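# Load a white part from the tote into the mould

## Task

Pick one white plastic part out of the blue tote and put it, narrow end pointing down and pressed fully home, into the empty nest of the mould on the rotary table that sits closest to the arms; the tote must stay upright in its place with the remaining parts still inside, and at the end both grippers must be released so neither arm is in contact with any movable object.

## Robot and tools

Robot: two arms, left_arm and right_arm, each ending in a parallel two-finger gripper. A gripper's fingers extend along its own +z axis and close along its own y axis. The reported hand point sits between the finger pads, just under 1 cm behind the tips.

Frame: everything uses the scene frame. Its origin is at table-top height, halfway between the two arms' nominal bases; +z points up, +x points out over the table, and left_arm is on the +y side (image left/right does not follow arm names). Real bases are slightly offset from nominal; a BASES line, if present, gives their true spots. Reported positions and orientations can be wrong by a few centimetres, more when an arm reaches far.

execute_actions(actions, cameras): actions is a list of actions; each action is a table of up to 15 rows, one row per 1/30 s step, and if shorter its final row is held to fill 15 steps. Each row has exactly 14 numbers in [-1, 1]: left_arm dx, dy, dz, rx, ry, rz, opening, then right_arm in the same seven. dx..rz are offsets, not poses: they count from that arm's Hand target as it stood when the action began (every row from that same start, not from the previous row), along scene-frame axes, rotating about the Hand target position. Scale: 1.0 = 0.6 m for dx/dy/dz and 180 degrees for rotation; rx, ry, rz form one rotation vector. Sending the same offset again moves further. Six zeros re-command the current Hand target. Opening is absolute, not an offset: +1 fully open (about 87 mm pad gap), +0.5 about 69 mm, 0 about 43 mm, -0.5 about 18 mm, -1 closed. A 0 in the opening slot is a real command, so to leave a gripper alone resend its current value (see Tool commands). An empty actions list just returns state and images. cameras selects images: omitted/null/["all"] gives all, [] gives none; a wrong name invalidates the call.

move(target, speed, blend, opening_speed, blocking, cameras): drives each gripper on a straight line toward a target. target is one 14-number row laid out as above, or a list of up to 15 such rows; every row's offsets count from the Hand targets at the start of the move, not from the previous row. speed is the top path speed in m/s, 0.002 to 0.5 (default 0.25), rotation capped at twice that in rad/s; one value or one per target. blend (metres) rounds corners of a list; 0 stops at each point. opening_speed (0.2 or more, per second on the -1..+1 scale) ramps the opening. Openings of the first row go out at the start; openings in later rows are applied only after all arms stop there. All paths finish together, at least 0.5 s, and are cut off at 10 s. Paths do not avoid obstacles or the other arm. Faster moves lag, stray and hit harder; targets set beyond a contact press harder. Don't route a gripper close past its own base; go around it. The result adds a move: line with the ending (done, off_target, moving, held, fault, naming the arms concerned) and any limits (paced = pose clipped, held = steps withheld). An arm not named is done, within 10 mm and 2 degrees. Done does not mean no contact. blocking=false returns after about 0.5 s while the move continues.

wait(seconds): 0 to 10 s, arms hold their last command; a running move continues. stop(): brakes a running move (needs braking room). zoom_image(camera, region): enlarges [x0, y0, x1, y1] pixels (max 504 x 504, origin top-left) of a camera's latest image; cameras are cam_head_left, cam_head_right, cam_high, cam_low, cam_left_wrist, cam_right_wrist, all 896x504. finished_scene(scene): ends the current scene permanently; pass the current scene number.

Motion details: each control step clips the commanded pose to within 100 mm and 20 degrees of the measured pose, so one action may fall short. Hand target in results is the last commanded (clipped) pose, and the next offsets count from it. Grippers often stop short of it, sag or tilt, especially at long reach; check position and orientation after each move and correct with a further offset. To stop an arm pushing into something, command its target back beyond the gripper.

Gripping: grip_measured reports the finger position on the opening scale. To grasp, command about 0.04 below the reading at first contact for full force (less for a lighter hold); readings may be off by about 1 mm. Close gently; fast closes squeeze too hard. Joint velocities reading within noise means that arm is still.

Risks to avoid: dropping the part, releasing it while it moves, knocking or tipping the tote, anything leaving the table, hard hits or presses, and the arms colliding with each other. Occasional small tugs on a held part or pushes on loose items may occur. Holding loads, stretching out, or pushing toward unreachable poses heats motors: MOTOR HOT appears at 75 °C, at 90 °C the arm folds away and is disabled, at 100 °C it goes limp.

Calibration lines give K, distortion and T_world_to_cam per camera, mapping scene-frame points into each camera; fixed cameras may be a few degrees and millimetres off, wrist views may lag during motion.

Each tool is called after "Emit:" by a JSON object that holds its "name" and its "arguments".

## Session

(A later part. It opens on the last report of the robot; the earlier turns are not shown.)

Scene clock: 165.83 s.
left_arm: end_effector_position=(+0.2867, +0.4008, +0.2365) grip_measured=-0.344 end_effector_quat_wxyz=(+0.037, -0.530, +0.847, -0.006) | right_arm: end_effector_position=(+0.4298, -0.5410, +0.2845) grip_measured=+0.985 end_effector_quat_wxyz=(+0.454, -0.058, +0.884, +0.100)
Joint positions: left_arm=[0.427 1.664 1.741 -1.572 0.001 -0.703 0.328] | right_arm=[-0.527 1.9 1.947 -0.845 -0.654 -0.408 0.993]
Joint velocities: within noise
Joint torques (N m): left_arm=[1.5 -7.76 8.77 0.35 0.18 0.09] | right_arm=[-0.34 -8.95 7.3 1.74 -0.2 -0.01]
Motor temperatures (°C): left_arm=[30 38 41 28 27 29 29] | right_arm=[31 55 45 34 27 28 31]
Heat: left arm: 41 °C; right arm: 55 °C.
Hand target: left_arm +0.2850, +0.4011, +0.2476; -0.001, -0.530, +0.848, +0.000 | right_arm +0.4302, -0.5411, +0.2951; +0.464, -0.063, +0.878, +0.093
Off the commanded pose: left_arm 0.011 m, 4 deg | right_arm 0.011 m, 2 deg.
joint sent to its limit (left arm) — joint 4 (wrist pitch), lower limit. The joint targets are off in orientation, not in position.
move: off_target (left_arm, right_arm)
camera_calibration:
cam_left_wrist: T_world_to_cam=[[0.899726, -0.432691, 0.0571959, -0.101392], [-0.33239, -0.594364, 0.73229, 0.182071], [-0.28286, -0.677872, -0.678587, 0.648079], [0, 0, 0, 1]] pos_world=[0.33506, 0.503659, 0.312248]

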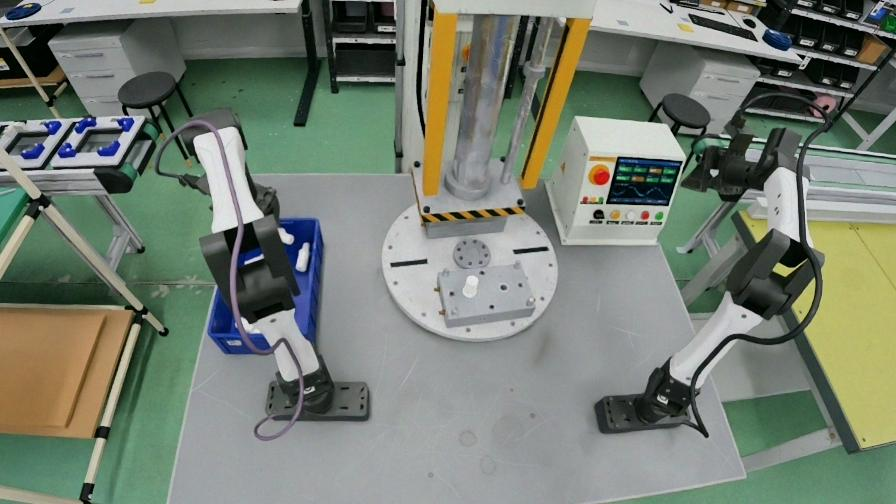

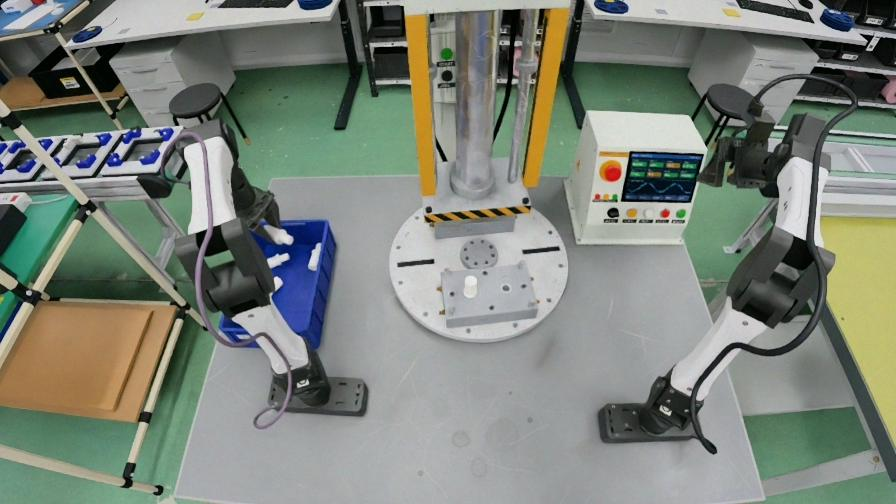

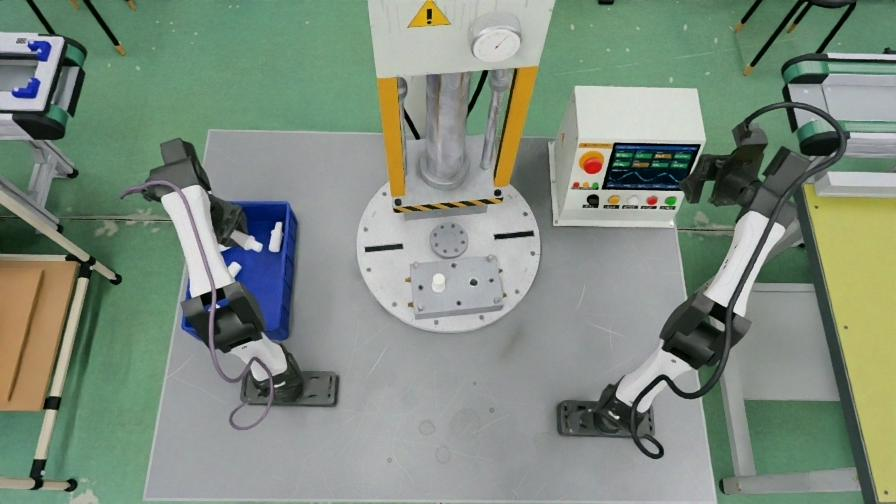

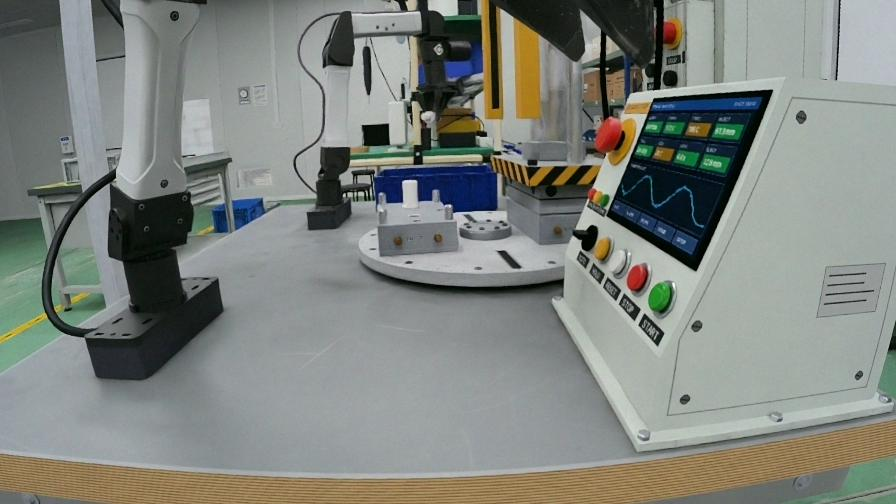

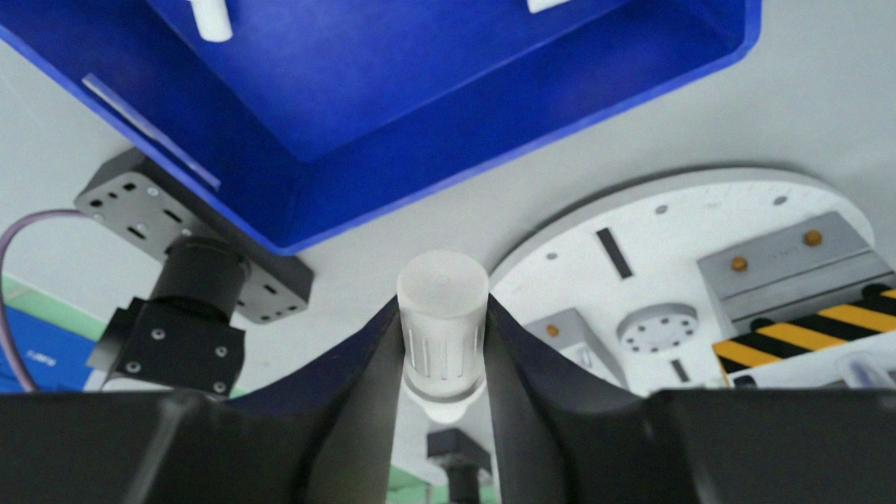

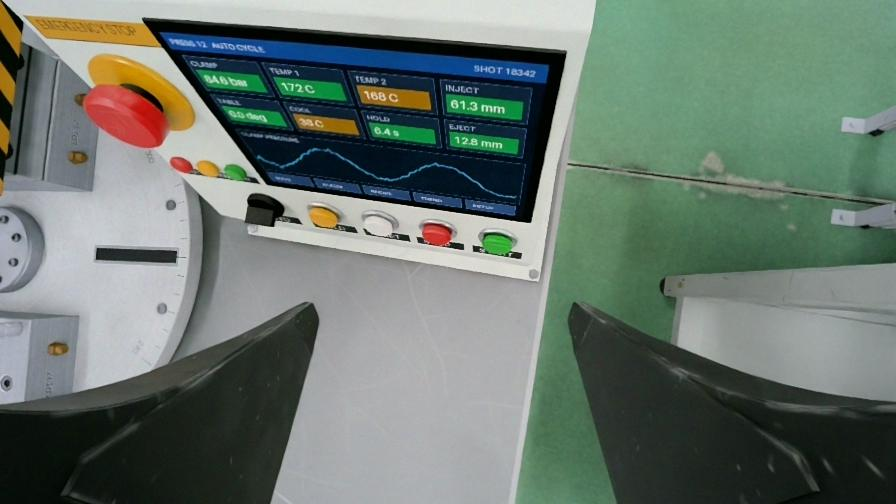

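Emit:
{"name": "move", "arguments": {"target": [[-0.04,-0.35,0.03,0.04,-0.131,-0.1,-0.7,0,0,0,0,0,0,1],[-0.142,-0.755,0.02,0.161,-0.525,-0.401,-0.7,0,0,0,0,0,0,1]], "speed": 0.2, "blend": [0.05,0]}}

Scene clock: 194.53 s.
left_arm: end_effector_position=(+0.2031, -0.0484, +0.2675) grip_measured=-0.344 end_effector_quat_wxyz=(+0.685, +0.168, +0.684, -0.184) | right_arm: end_effector_position=(+0.4298, -0.5410, +0.2845) grip_measured=+0.985 end_effector_quat_wxyz=(+0.454, -0.058, +0.884, +0.100)
Joint positions: left_arm=[-1.48 1.396 0.753 0.654 -0.989 -0.011 0.328] | right_arm=[-0.527 1.9 1.947 -0.845 -0.654 -0.408 0.993]
Joint velocities: within noise
Joint torques (N m): left_arm=[0.16 -3.67 6.72 1.69 0.22 0.07] | right_arm=[-0.35 -8.99 7.35 1.74 -0.23 0.01]
Motor temperatures (°C): left_arm=[30 41 43 29 27 29 29] | right_arm=[31 55 45 35 27 28 31]
Heat: left arm: 43 °C; right arm: 55 °C.
Hand target: left_arm +0.1998, -0.0519, +0.2596; +0.683, +0.182, +0.683, -0.182 | right_arm +0.4302, -0.5411, +0.2951; +0.464, -0.063, +0.878, +0.093
Off the commanded pose: left_arm 0.009 m, 2 deg | right_arm 0.011 m, 2 deg.
move: off_target (right_arm)
camera_calibration:
cam_left_wrist: T_world_to_cam=[[-0.48867, -0.872041, 0.0273364, 0.0463548], [-0.677541, 0.359565, -0.6416, 0.348386], [0.549672, -0.332052, -0.766552, 0.212238], [0, 0, 0, 1]] pos_world=[0.142037, -0.01437, 0.384949]

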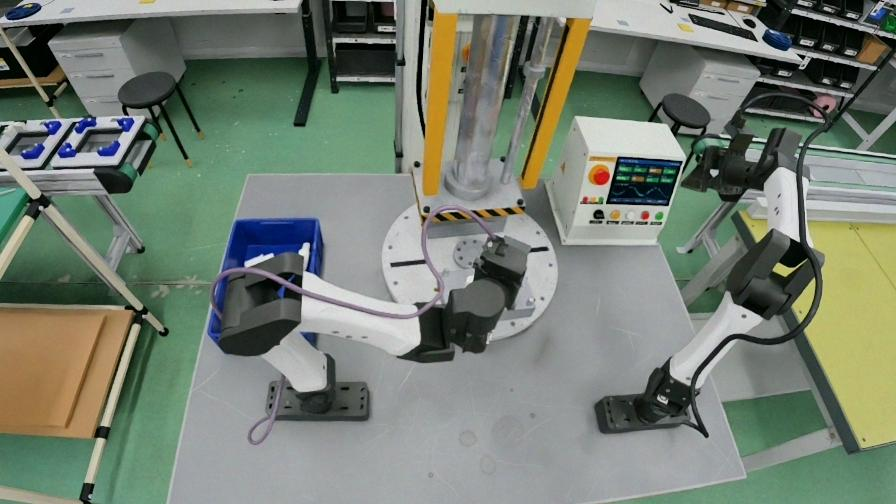

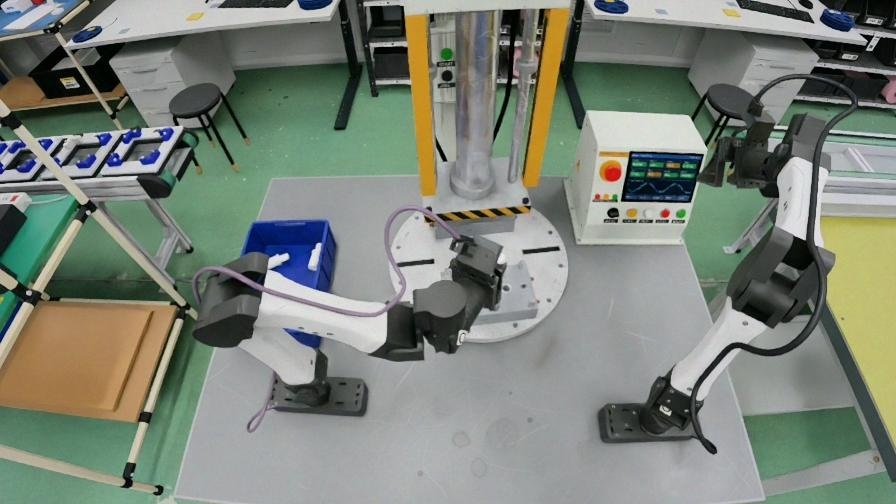

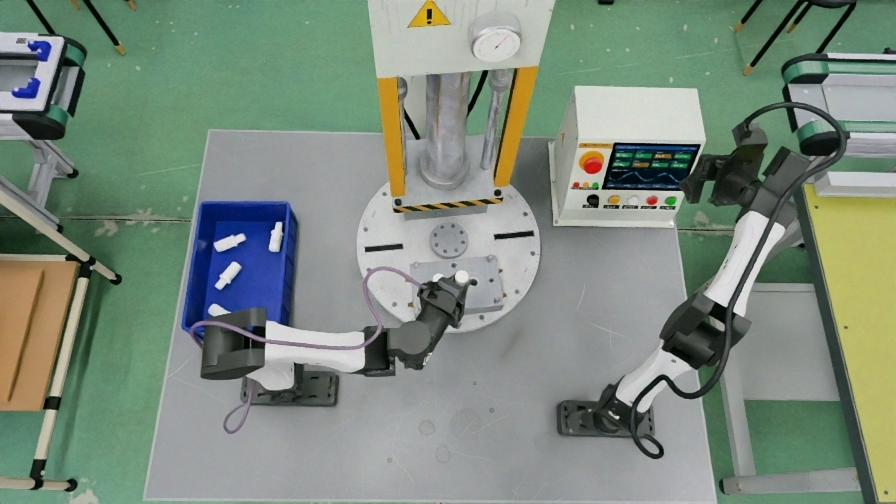

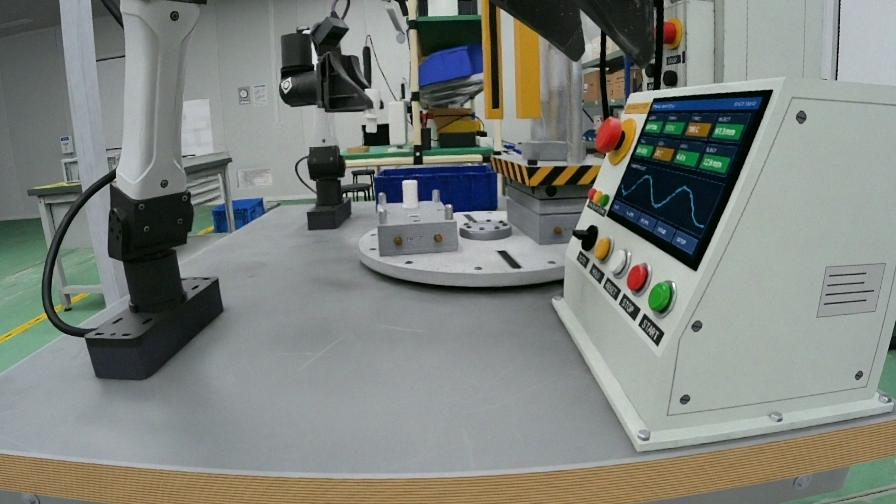

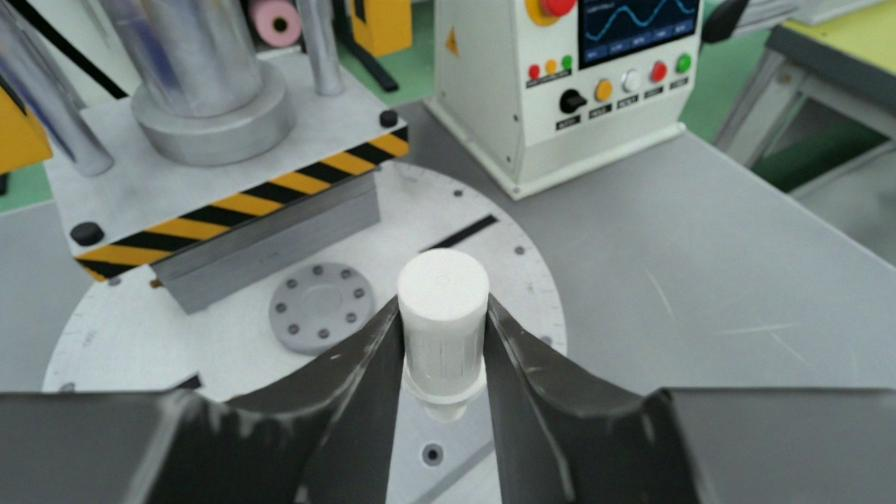

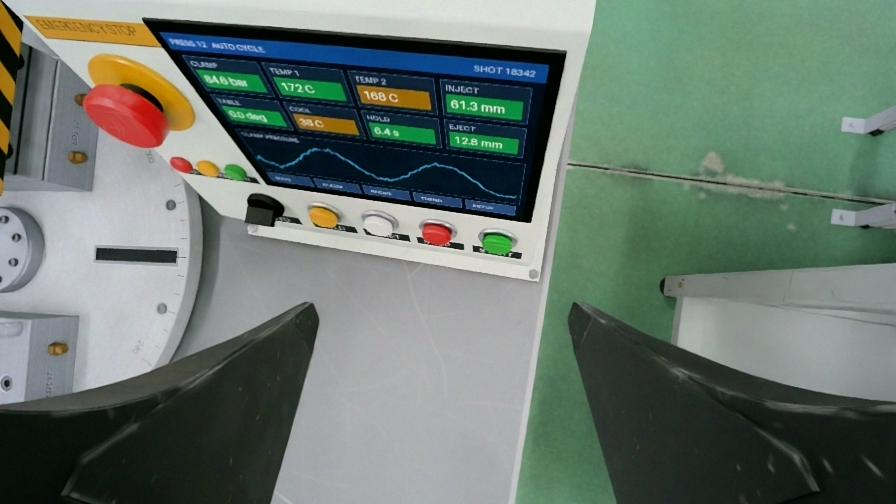

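Emit:
{"name": "move", "arguments": {"target": [0.07,-0.053,-0.146,0,0,0,-0.7,0,0,0,0,0,0,1], "speed": 0.15}}

Emit:
{"name": "zoom_image", "arguments": {"camera": "cam_low", "region": [350, 100, 500, 270]}}

Emit:
{"name": "zoom_image", "arguments": {"camera": "cam_high", "region": [380, 230, 540, 350]}}

Emit:
{"name": "zoom_image", "arguments": {"camera": "cam_left_wrist", "region": [300, 200, 600, 504]}}

Scene clock: 216.77 s.
left_arm: end_effector_position=(+0.2404, -0.0835, +0.1788) grip_measured=-0.344 end_effector_quat_wxyz=(+0.684, +0.174, +0.684, -0.186) | right_arm: end_effector_position=(+0.4298, -0.5410, +0.2845) grip_measured=+0.985 end_effector_quat_wxyz=(+0.454, -0.058, +0.884, +0.100)
Joint positions: left_arm=[-1.368 1.775 0.708 1.075 -0.865 -0.011 0.328] | right_arm=[-0.527 1.9 1.947 -0.845 -0.654 -0.408 0.993]
Joint velocities: within noise
Joint torques (N m): left_arm=[1.13 -5.41 5.86 1.78 0.22 0.1] | right_arm=[-0.27 -9.05 7.31 1.73 -0.24 0]
Motor temperatures (°C): left_arm=[29 39 43 31 27 29 29] | right_arm=[31 56 45 35 27 28 31]
Heat: left arm: 43 °C; right arm: 56 °C.
Hand target: left_arm +0.2418, -0.0837, +0.1720; +0.683, +0.182, +0.683, -0.182 | right_arm +0.4302, -0.5411, +0.2951; +0.464, -0.063, +0.878, +0.093
Off the commanded pose: left_arm 0.007 m, 1 deg | right_arm 0.011 m, 2 deg.
move: off_target (right_arm)
camera_calibration:
cam_left_wrist: T_world_to_cam=[[-0.499297, -0.866131, 0.0228232, 0.0403175], [-0.672418, 0.370746, -0.640626, 0.328855], [0.546404, -0.335209, -0.767514, 0.112699], [0, 0, 0, 1]] pos_world=[0.179679, -0.049224, 0.296251]

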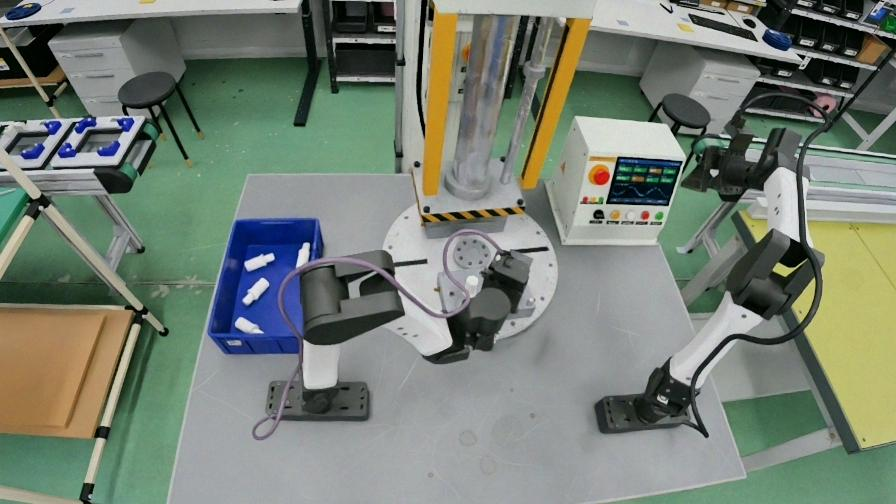

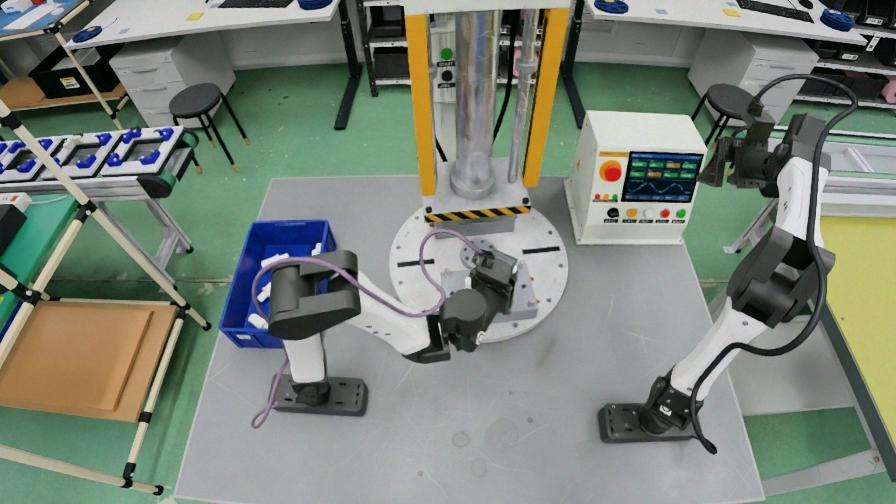

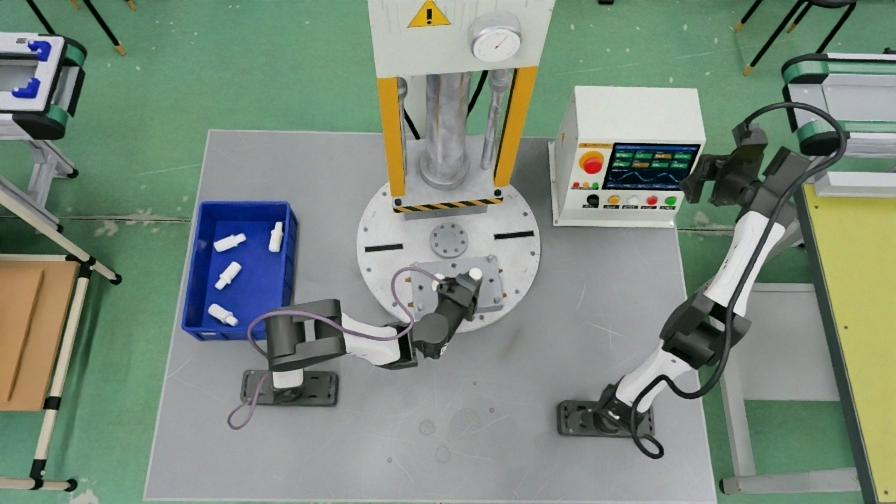

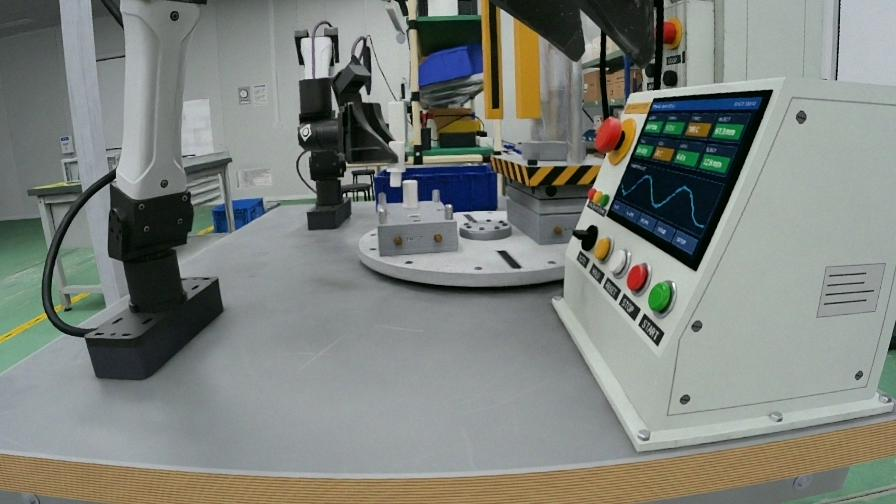

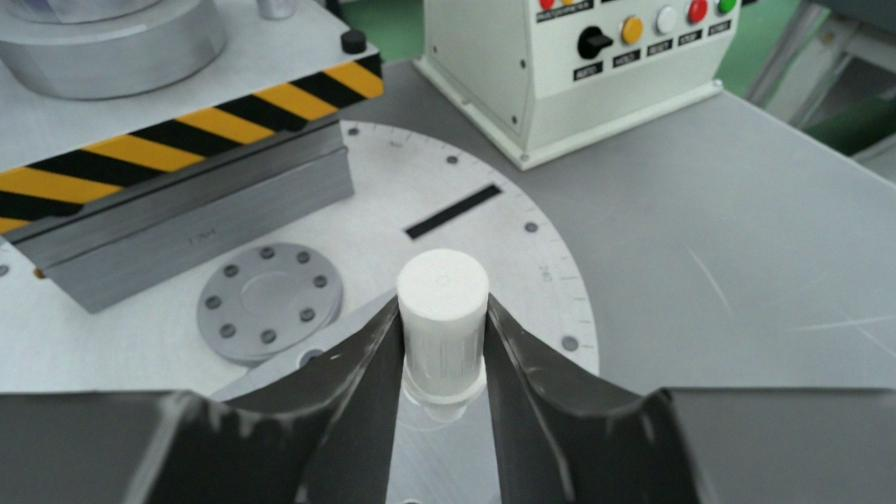

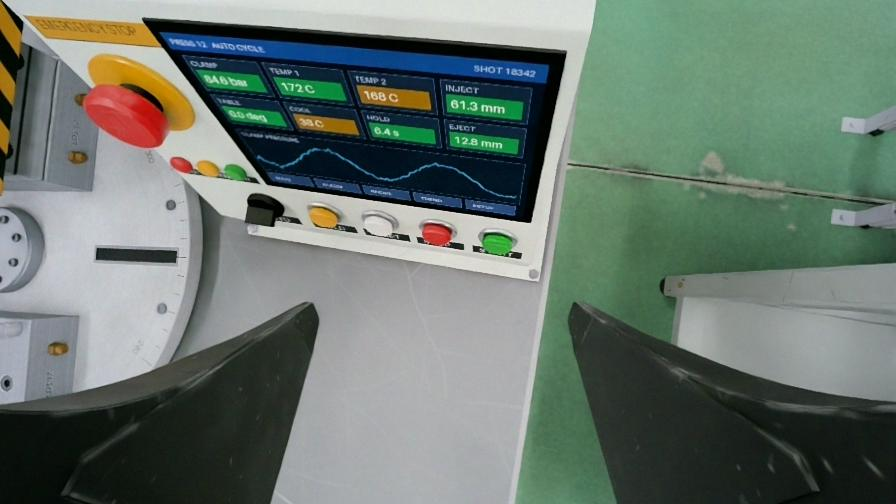

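Scaled by 2.965 from the camera's 896x504 image, which has a finer 1280x720 frame.

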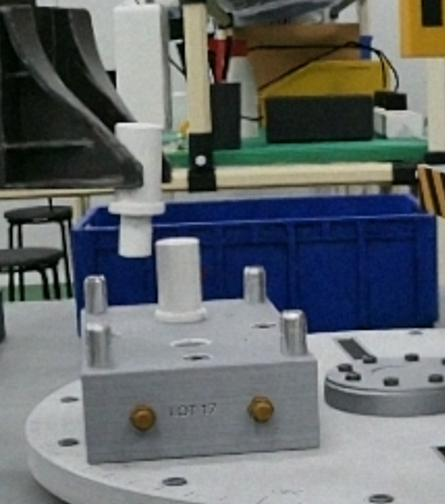

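Scaled by 3.150 from the camera's 896x504 image, which has a finer 1280x720 frame.

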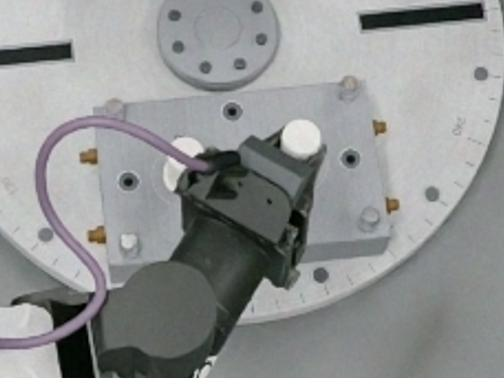

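Scaled by 1.658 from the camera's 896x504 image, which has a finer 1280x720 frame.

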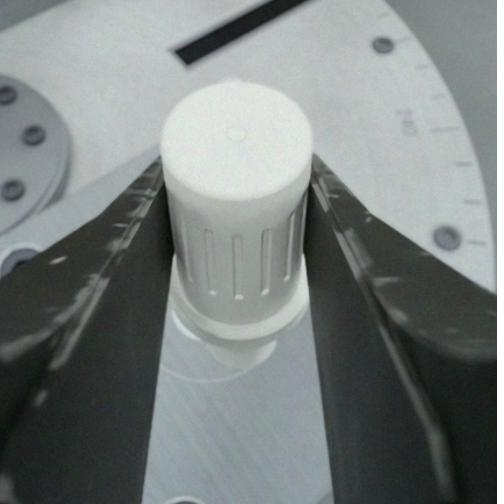

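Emit:
{"name": "move", "arguments": {"target": [0.039,-0.005,-0.025,-0.0167,-0.0289,0,-0.7,0,0,0,0,0,0,1], "speed": 0.1, "cameras": ["cam_low","cam_high","cam_left_wrist","cam_head_right"]}}

Emit:
{"name": "zoom_image", "arguments": {"camera": "cam_low", "region": [360, 130, 480, 250]}}

Emit:
{"name": "zoom_image", "arguments": {"camera": "cam_high", "region": [400, 230, 520, 330]}}

Emit:
{"name": "zoom_image", "arguments": {"camera": "cam_left_wrist", "region": [300, 200, 600, 504]}}

Emit:
{"name": "zoom_image", "arguments": {"camera": "cam_head_right", "region": [420, 220, 560, 350]}}

Scene clock: 250.20 s.
left_arm: end_effector_position=(+0.2638, -0.0876, +0.1653) grip_measured=-0.344 end_effector_quat_wxyz=(+0.719, +0.163, +0.646, -0.197) | right_arm: end_effector_position=(+0.4298, -0.5410, +0.2845) grip_measured=+0.985 end_effector_quat_wxyz=(+0.454, -0.058, +0.884, +0.100)
Joint positions: left_arm=[-1.307 1.961 0.699 1.422 -0.799 0.095 0.328] | right_arm=[-0.527 1.9 1.947 -0.845 -0.654 -0.408 0.993]
Joint velocities: within noise
Joint torques (N m): left_arm=[1.17 -5.79 4.7 1.73 0.29 0.12] | right_arm=[-0.35 -8.98 7.25 1.73 -0.21 0]
Motor temperatures (°C): left_arm=[29 39 42 32 27 29 29] | right_arm=[31 56 45 35 27 28 31]
Heat: left arm: 42 °C; right arm: 56 °C.
Hand target: left_arm +0.2652, -0.0867, +0.1570; +0.718, +0.172, +0.646, -0.192 | right_arm +0.4302, -0.5411, +0.2951; +0.464, -0.063, +0.878, +0.093
Off the commanded pose: left_arm 0.008 m, 1 deg | right_arm 0.011 m, 2 deg.
move: off_target (right_arm)
camera_calibration:
cam_left_wrist: T_world_to_cam=[[-0.501112, -0.864984, 0.0262776, 0.0487902], [-0.610798, 0.332017, -0.718812, 0.330764], [0.613036, -0.376255, -0.694708, 0.0549886], [0, 0, 0, 1]] pos_world=[0.192769, -0.0469267, 0.274676]
Images, in order (width x height): cam_head_right 896x504, cam_high 896x504, cam_low 896x504, cam_left_wrist 896x504.

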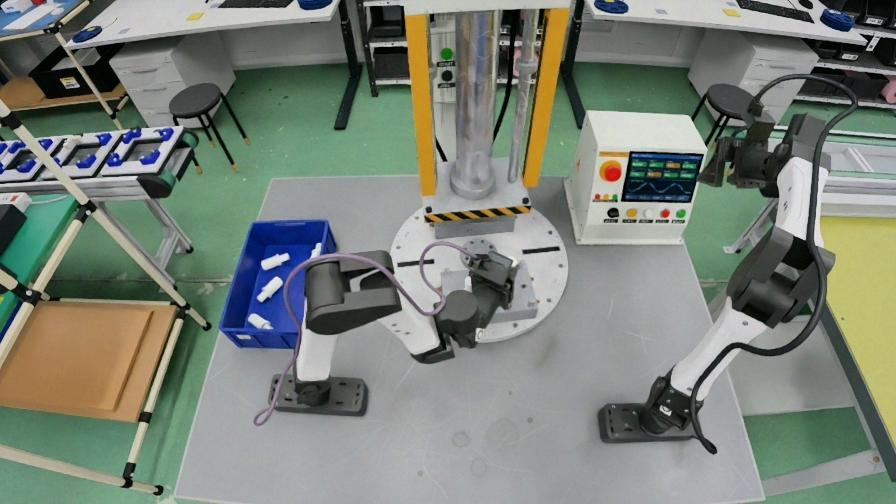

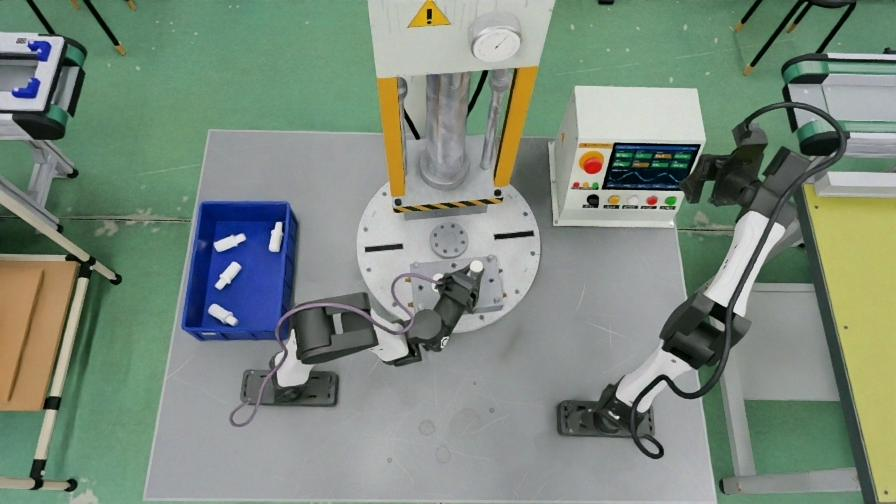

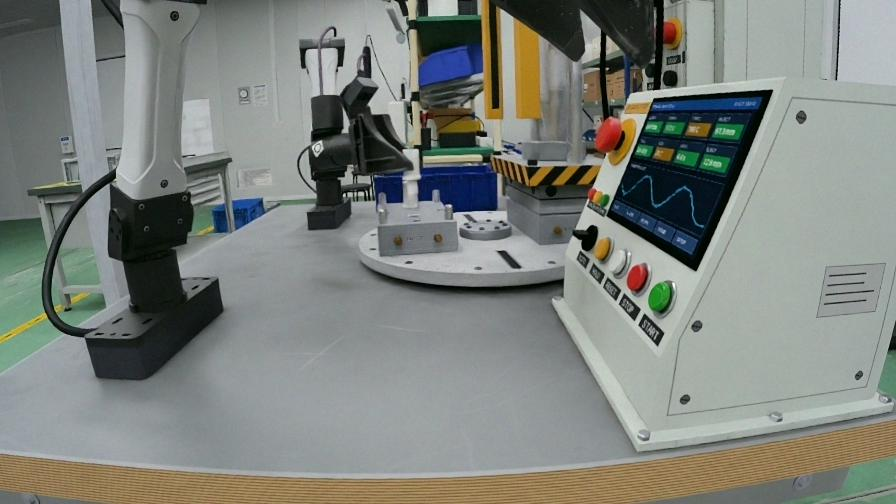

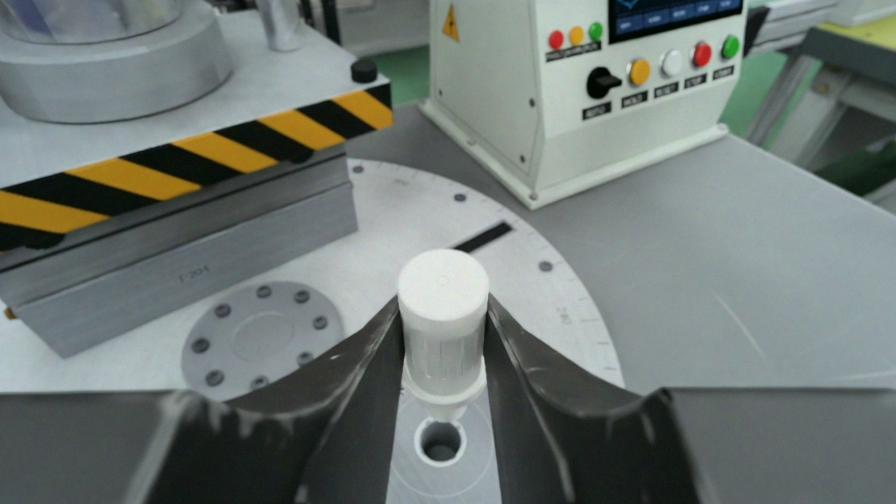

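Scaled by 4.200 from the camera's 896x504 image, which has a finer 1280x720 frame.

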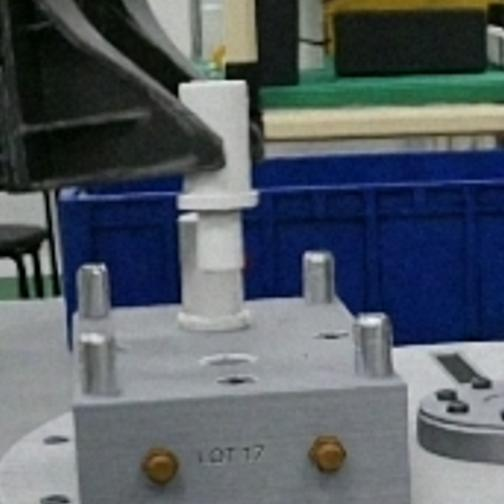

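Scaled by 4.200 from the camera's 896x504 image, which has a finer 1280x720 frame.

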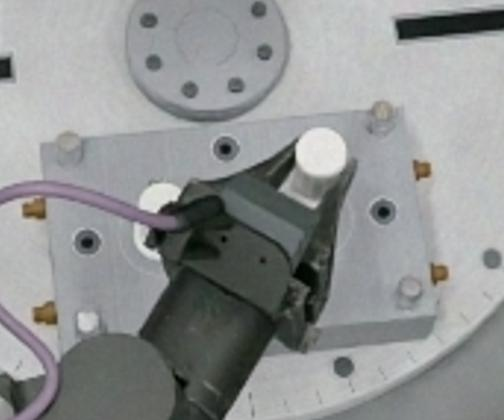

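Scaled by 1.658 from the camera's 896x504 image, which has a finer 1280x720 frame.

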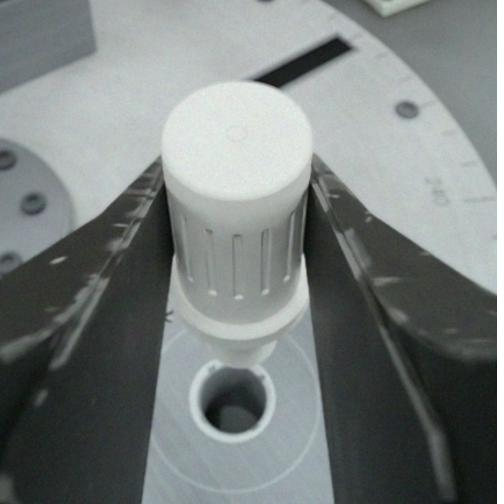

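Scaled by 3.600 from the camera's 896x504 image, which has a finer 1280x720 frame.

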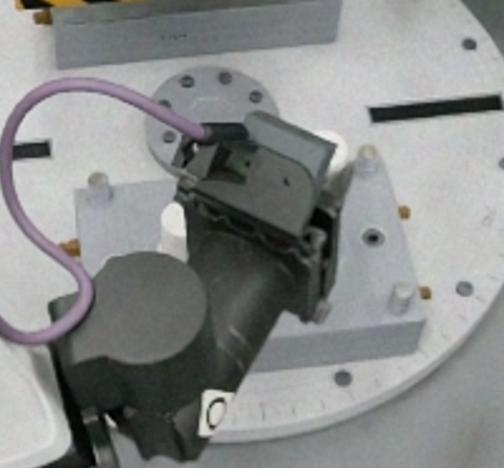

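Emit:
{"name": "move", "arguments": {"target": [0.0025,0.0017,-0.035,0,0,0,-0.7,0,0,0,0,0,0,1], "speed": 0.06, "cameras": ["cam_low","cam_left_wrist"]}}

Emit:
{"name": "zoom_image", "arguments": {"camera": "cam_low", "region": [360, 130, 480, 250]}}

Emit:
{"name": "zoom_image", "arguments": {"camera": "cam_left_wrist", "region": [370, 350, 520, 500]}}

Scene clock: 277.43 s.
left_arm: end_effector_position=(+0.2650, -0.0877, +0.1437) grip_measured=-0.344 end_effector_quat_wxyz=(+0.719, +0.164, +0.646, -0.197) | right_arm: end_effector_position=(+0.4298, -0.5410, +0.2845) grip_measured=+0.985 end_effector_quat_wxyz=(+0.454, -0.058, +0.884, +0.100)
Joint positions: left_arm=[-1.303 2.049 0.693 1.515 -0.793 0.095 0.328] | right_arm=[-0.527 1.9 1.947 -0.845 -0.654 -0.408 0.993]
Joint velocities: within noise
Joint torques (N m): left_arm=[1.33 -6.12 4.05 1.71 0.29 0.1] | right_arm=[-0.34 -8.91 7.35 1.76 -0.24 0.01]
Motor temperatures (°C): left_arm=[29 39 40 34 27 29 30] | right_arm=[31 57 46 35 27 28 31]
Heat: left arm: 40 °C; right arm: 57 °C.
Hand target: left_arm +0.2667, -0.0857, +0.1359; +0.718, +0.172, +0.647, -0.192 | right_arm +0.4302, -0.5411, +0.2951; +0.464, -0.063, +0.878, +0.093
Off the commanded pose: left_arm 0.008 m, 1 deg | right_arm 0.011 m, 2 deg.
move: off_target (right_arm)
camera_calibration:
cam_left_wrist: T_world_to_cam=[[-0.502383, -0.864295, 0.0245948, 0.050487], [-0.609996, 0.334122, -0.718518, 0.31593], [0.612794, -0.375974, -0.695073, 0.0394318], [0, 0, 0, 1]] pos_world=[0.193916, -0.047098, 0.253167]
Images, in order (width x height): cam_low 896x504, cam_left_wrist 896x504.

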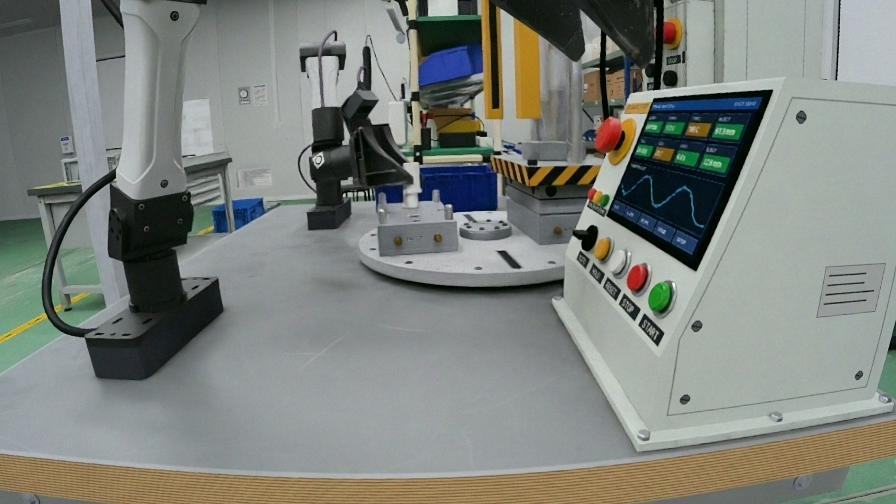

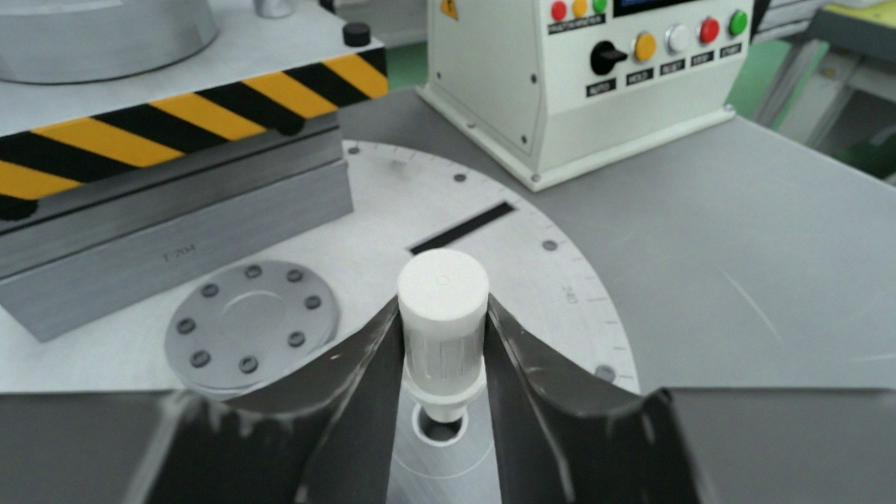

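Scaled by 4.200 from the camera's 896x504 image, which has a finer 1280x720 frame.

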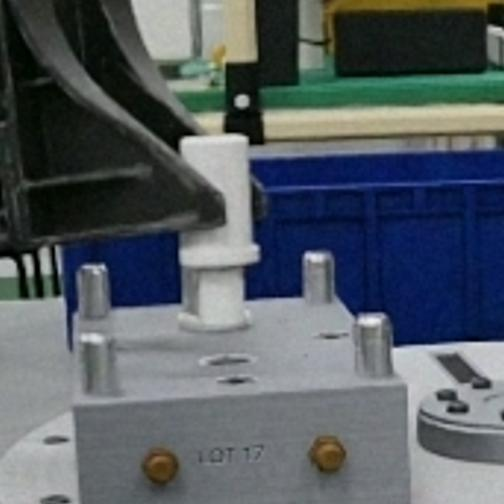

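Scaled by 3.360 from the camera's 896x504 image, which has a finer 1280x720 frame.

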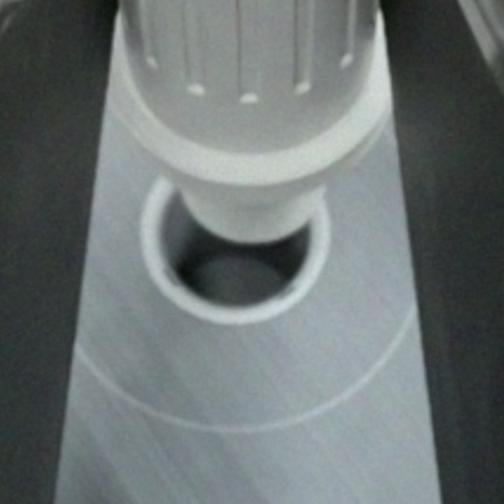

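Emit:
{"name": "move", "arguments": {"target": [0.0018,0.005,-0.012,0,0,0,-0.7,0,0,0,0,0,0,1], "speed": 0.05, "cameras": ["cam_low","cam_left_wrist"]}}

Emit:
{"name": "zoom_image", "arguments": {"camera": "cam_low", "region": [360, 130, 480, 250]}}

Emit:
{"name": "zoom_image", "arguments": {"camera": "cam_left_wrist", "region": [370, 350, 520, 500]}}

Scene clock: 291.40 s.
left_arm: end_effector_position=(+0.2663, -0.0848, +0.1372) grip_measured=-0.344 end_effector_quat_wxyz=(+0.718, +0.165, +0.647, -0.195) | right_arm: end_effector_position=(+0.4298, -0.5410, +0.2845) grip_measured=+0.985 end_effector_quat_wxyz=(+0.454, -0.058, +0.884, +0.100)
Joint positions: left_arm=[-1.298 2.069 0.683 1.541 -0.788 0.095 0.328] | right_arm=[-0.527 1.9 1.947 -0.845 -0.654 -0.408 0.993]
Joint velocities: within noise
Joint torques (N m): left_arm=[1.33 -6.05 3.85 1.76 0.29 0.04] | right_arm=[-0.21 -8.94 7.21 1.77 -0.23 0.01]
Motor temperatures (°C): left_arm=[29 39 40 35 27 29 30] | right_arm=[31 57 46 35 27 28 31]
Heat: left arm: 40 °C; right arm: 57 °C.
Hand target: left_arm +0.2678, -0.0827, +0.1288; +0.718, +0.172, +0.647, -0.192 | right_arm +0.4302, -0.5411, +0.2951; +0.464, -0.063, +0.878, +0.093
Off the commanded pose: left_arm 0.009 m, 1 deg | right_arm 0.011 m, 2 deg.
joint sent to its limit (left arm) — joint 4 (wrist pitch), upper limit. The joint targets still meet the commanded pose.
move: off_target (right_arm)
camera_calibration:
cam_left_wrist: T_world_to_cam=[[-0.501661, -0.864814, 0.0208074, 0.05403], [-0.610572, 0.336937, -0.716711, 0.311185], [0.612811, -0.372251, -0.69706, 0.0357038], [0, 0, 0, 1]] pos_world=[0.195226, -0.0448329, 0.246793]
Images, in order (width x height): cam_low 896x504, cam_left_wrist 896x504.

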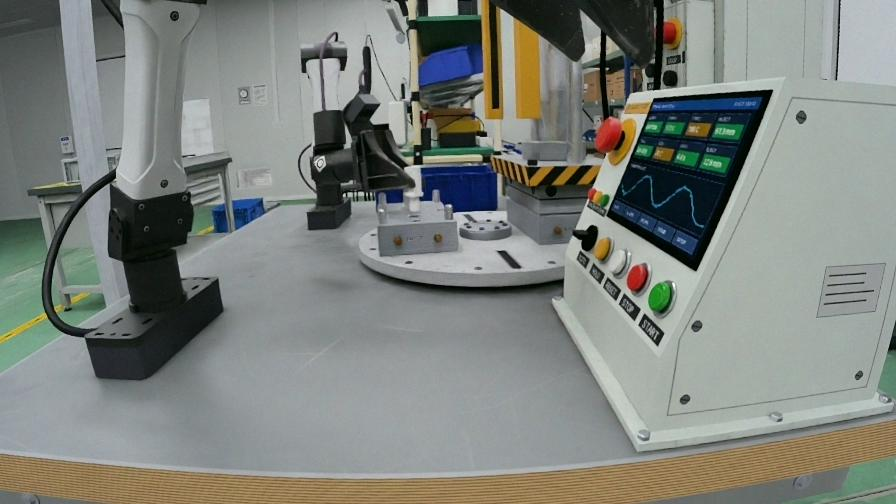

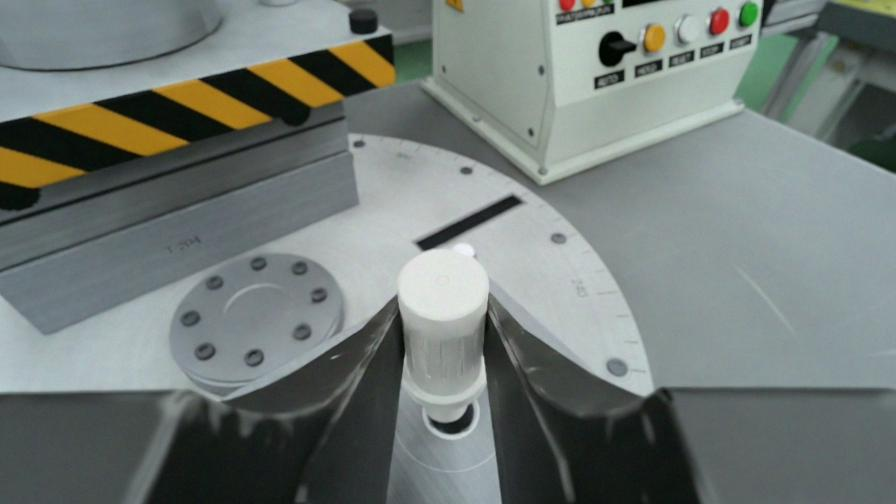

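Scaled by 4.200 from the camera's 896x504 image, which has a finer 1280x720 frame.

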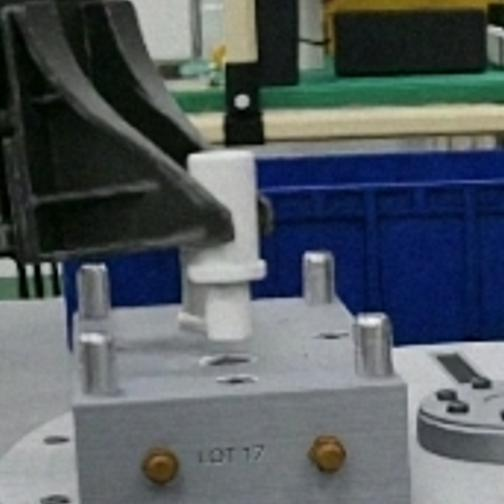

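Scaled by 3.360 from the camera's 896x504 image, which has a finer 1280x720 frame.

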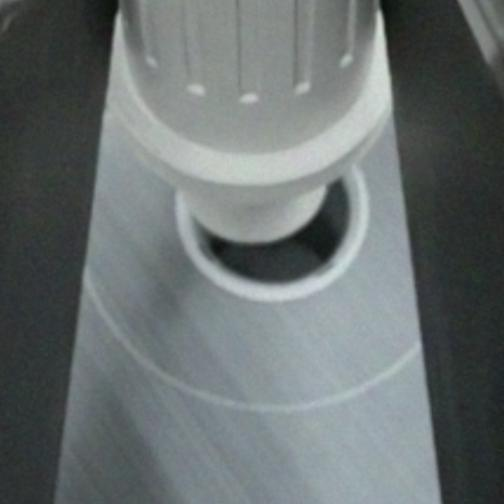

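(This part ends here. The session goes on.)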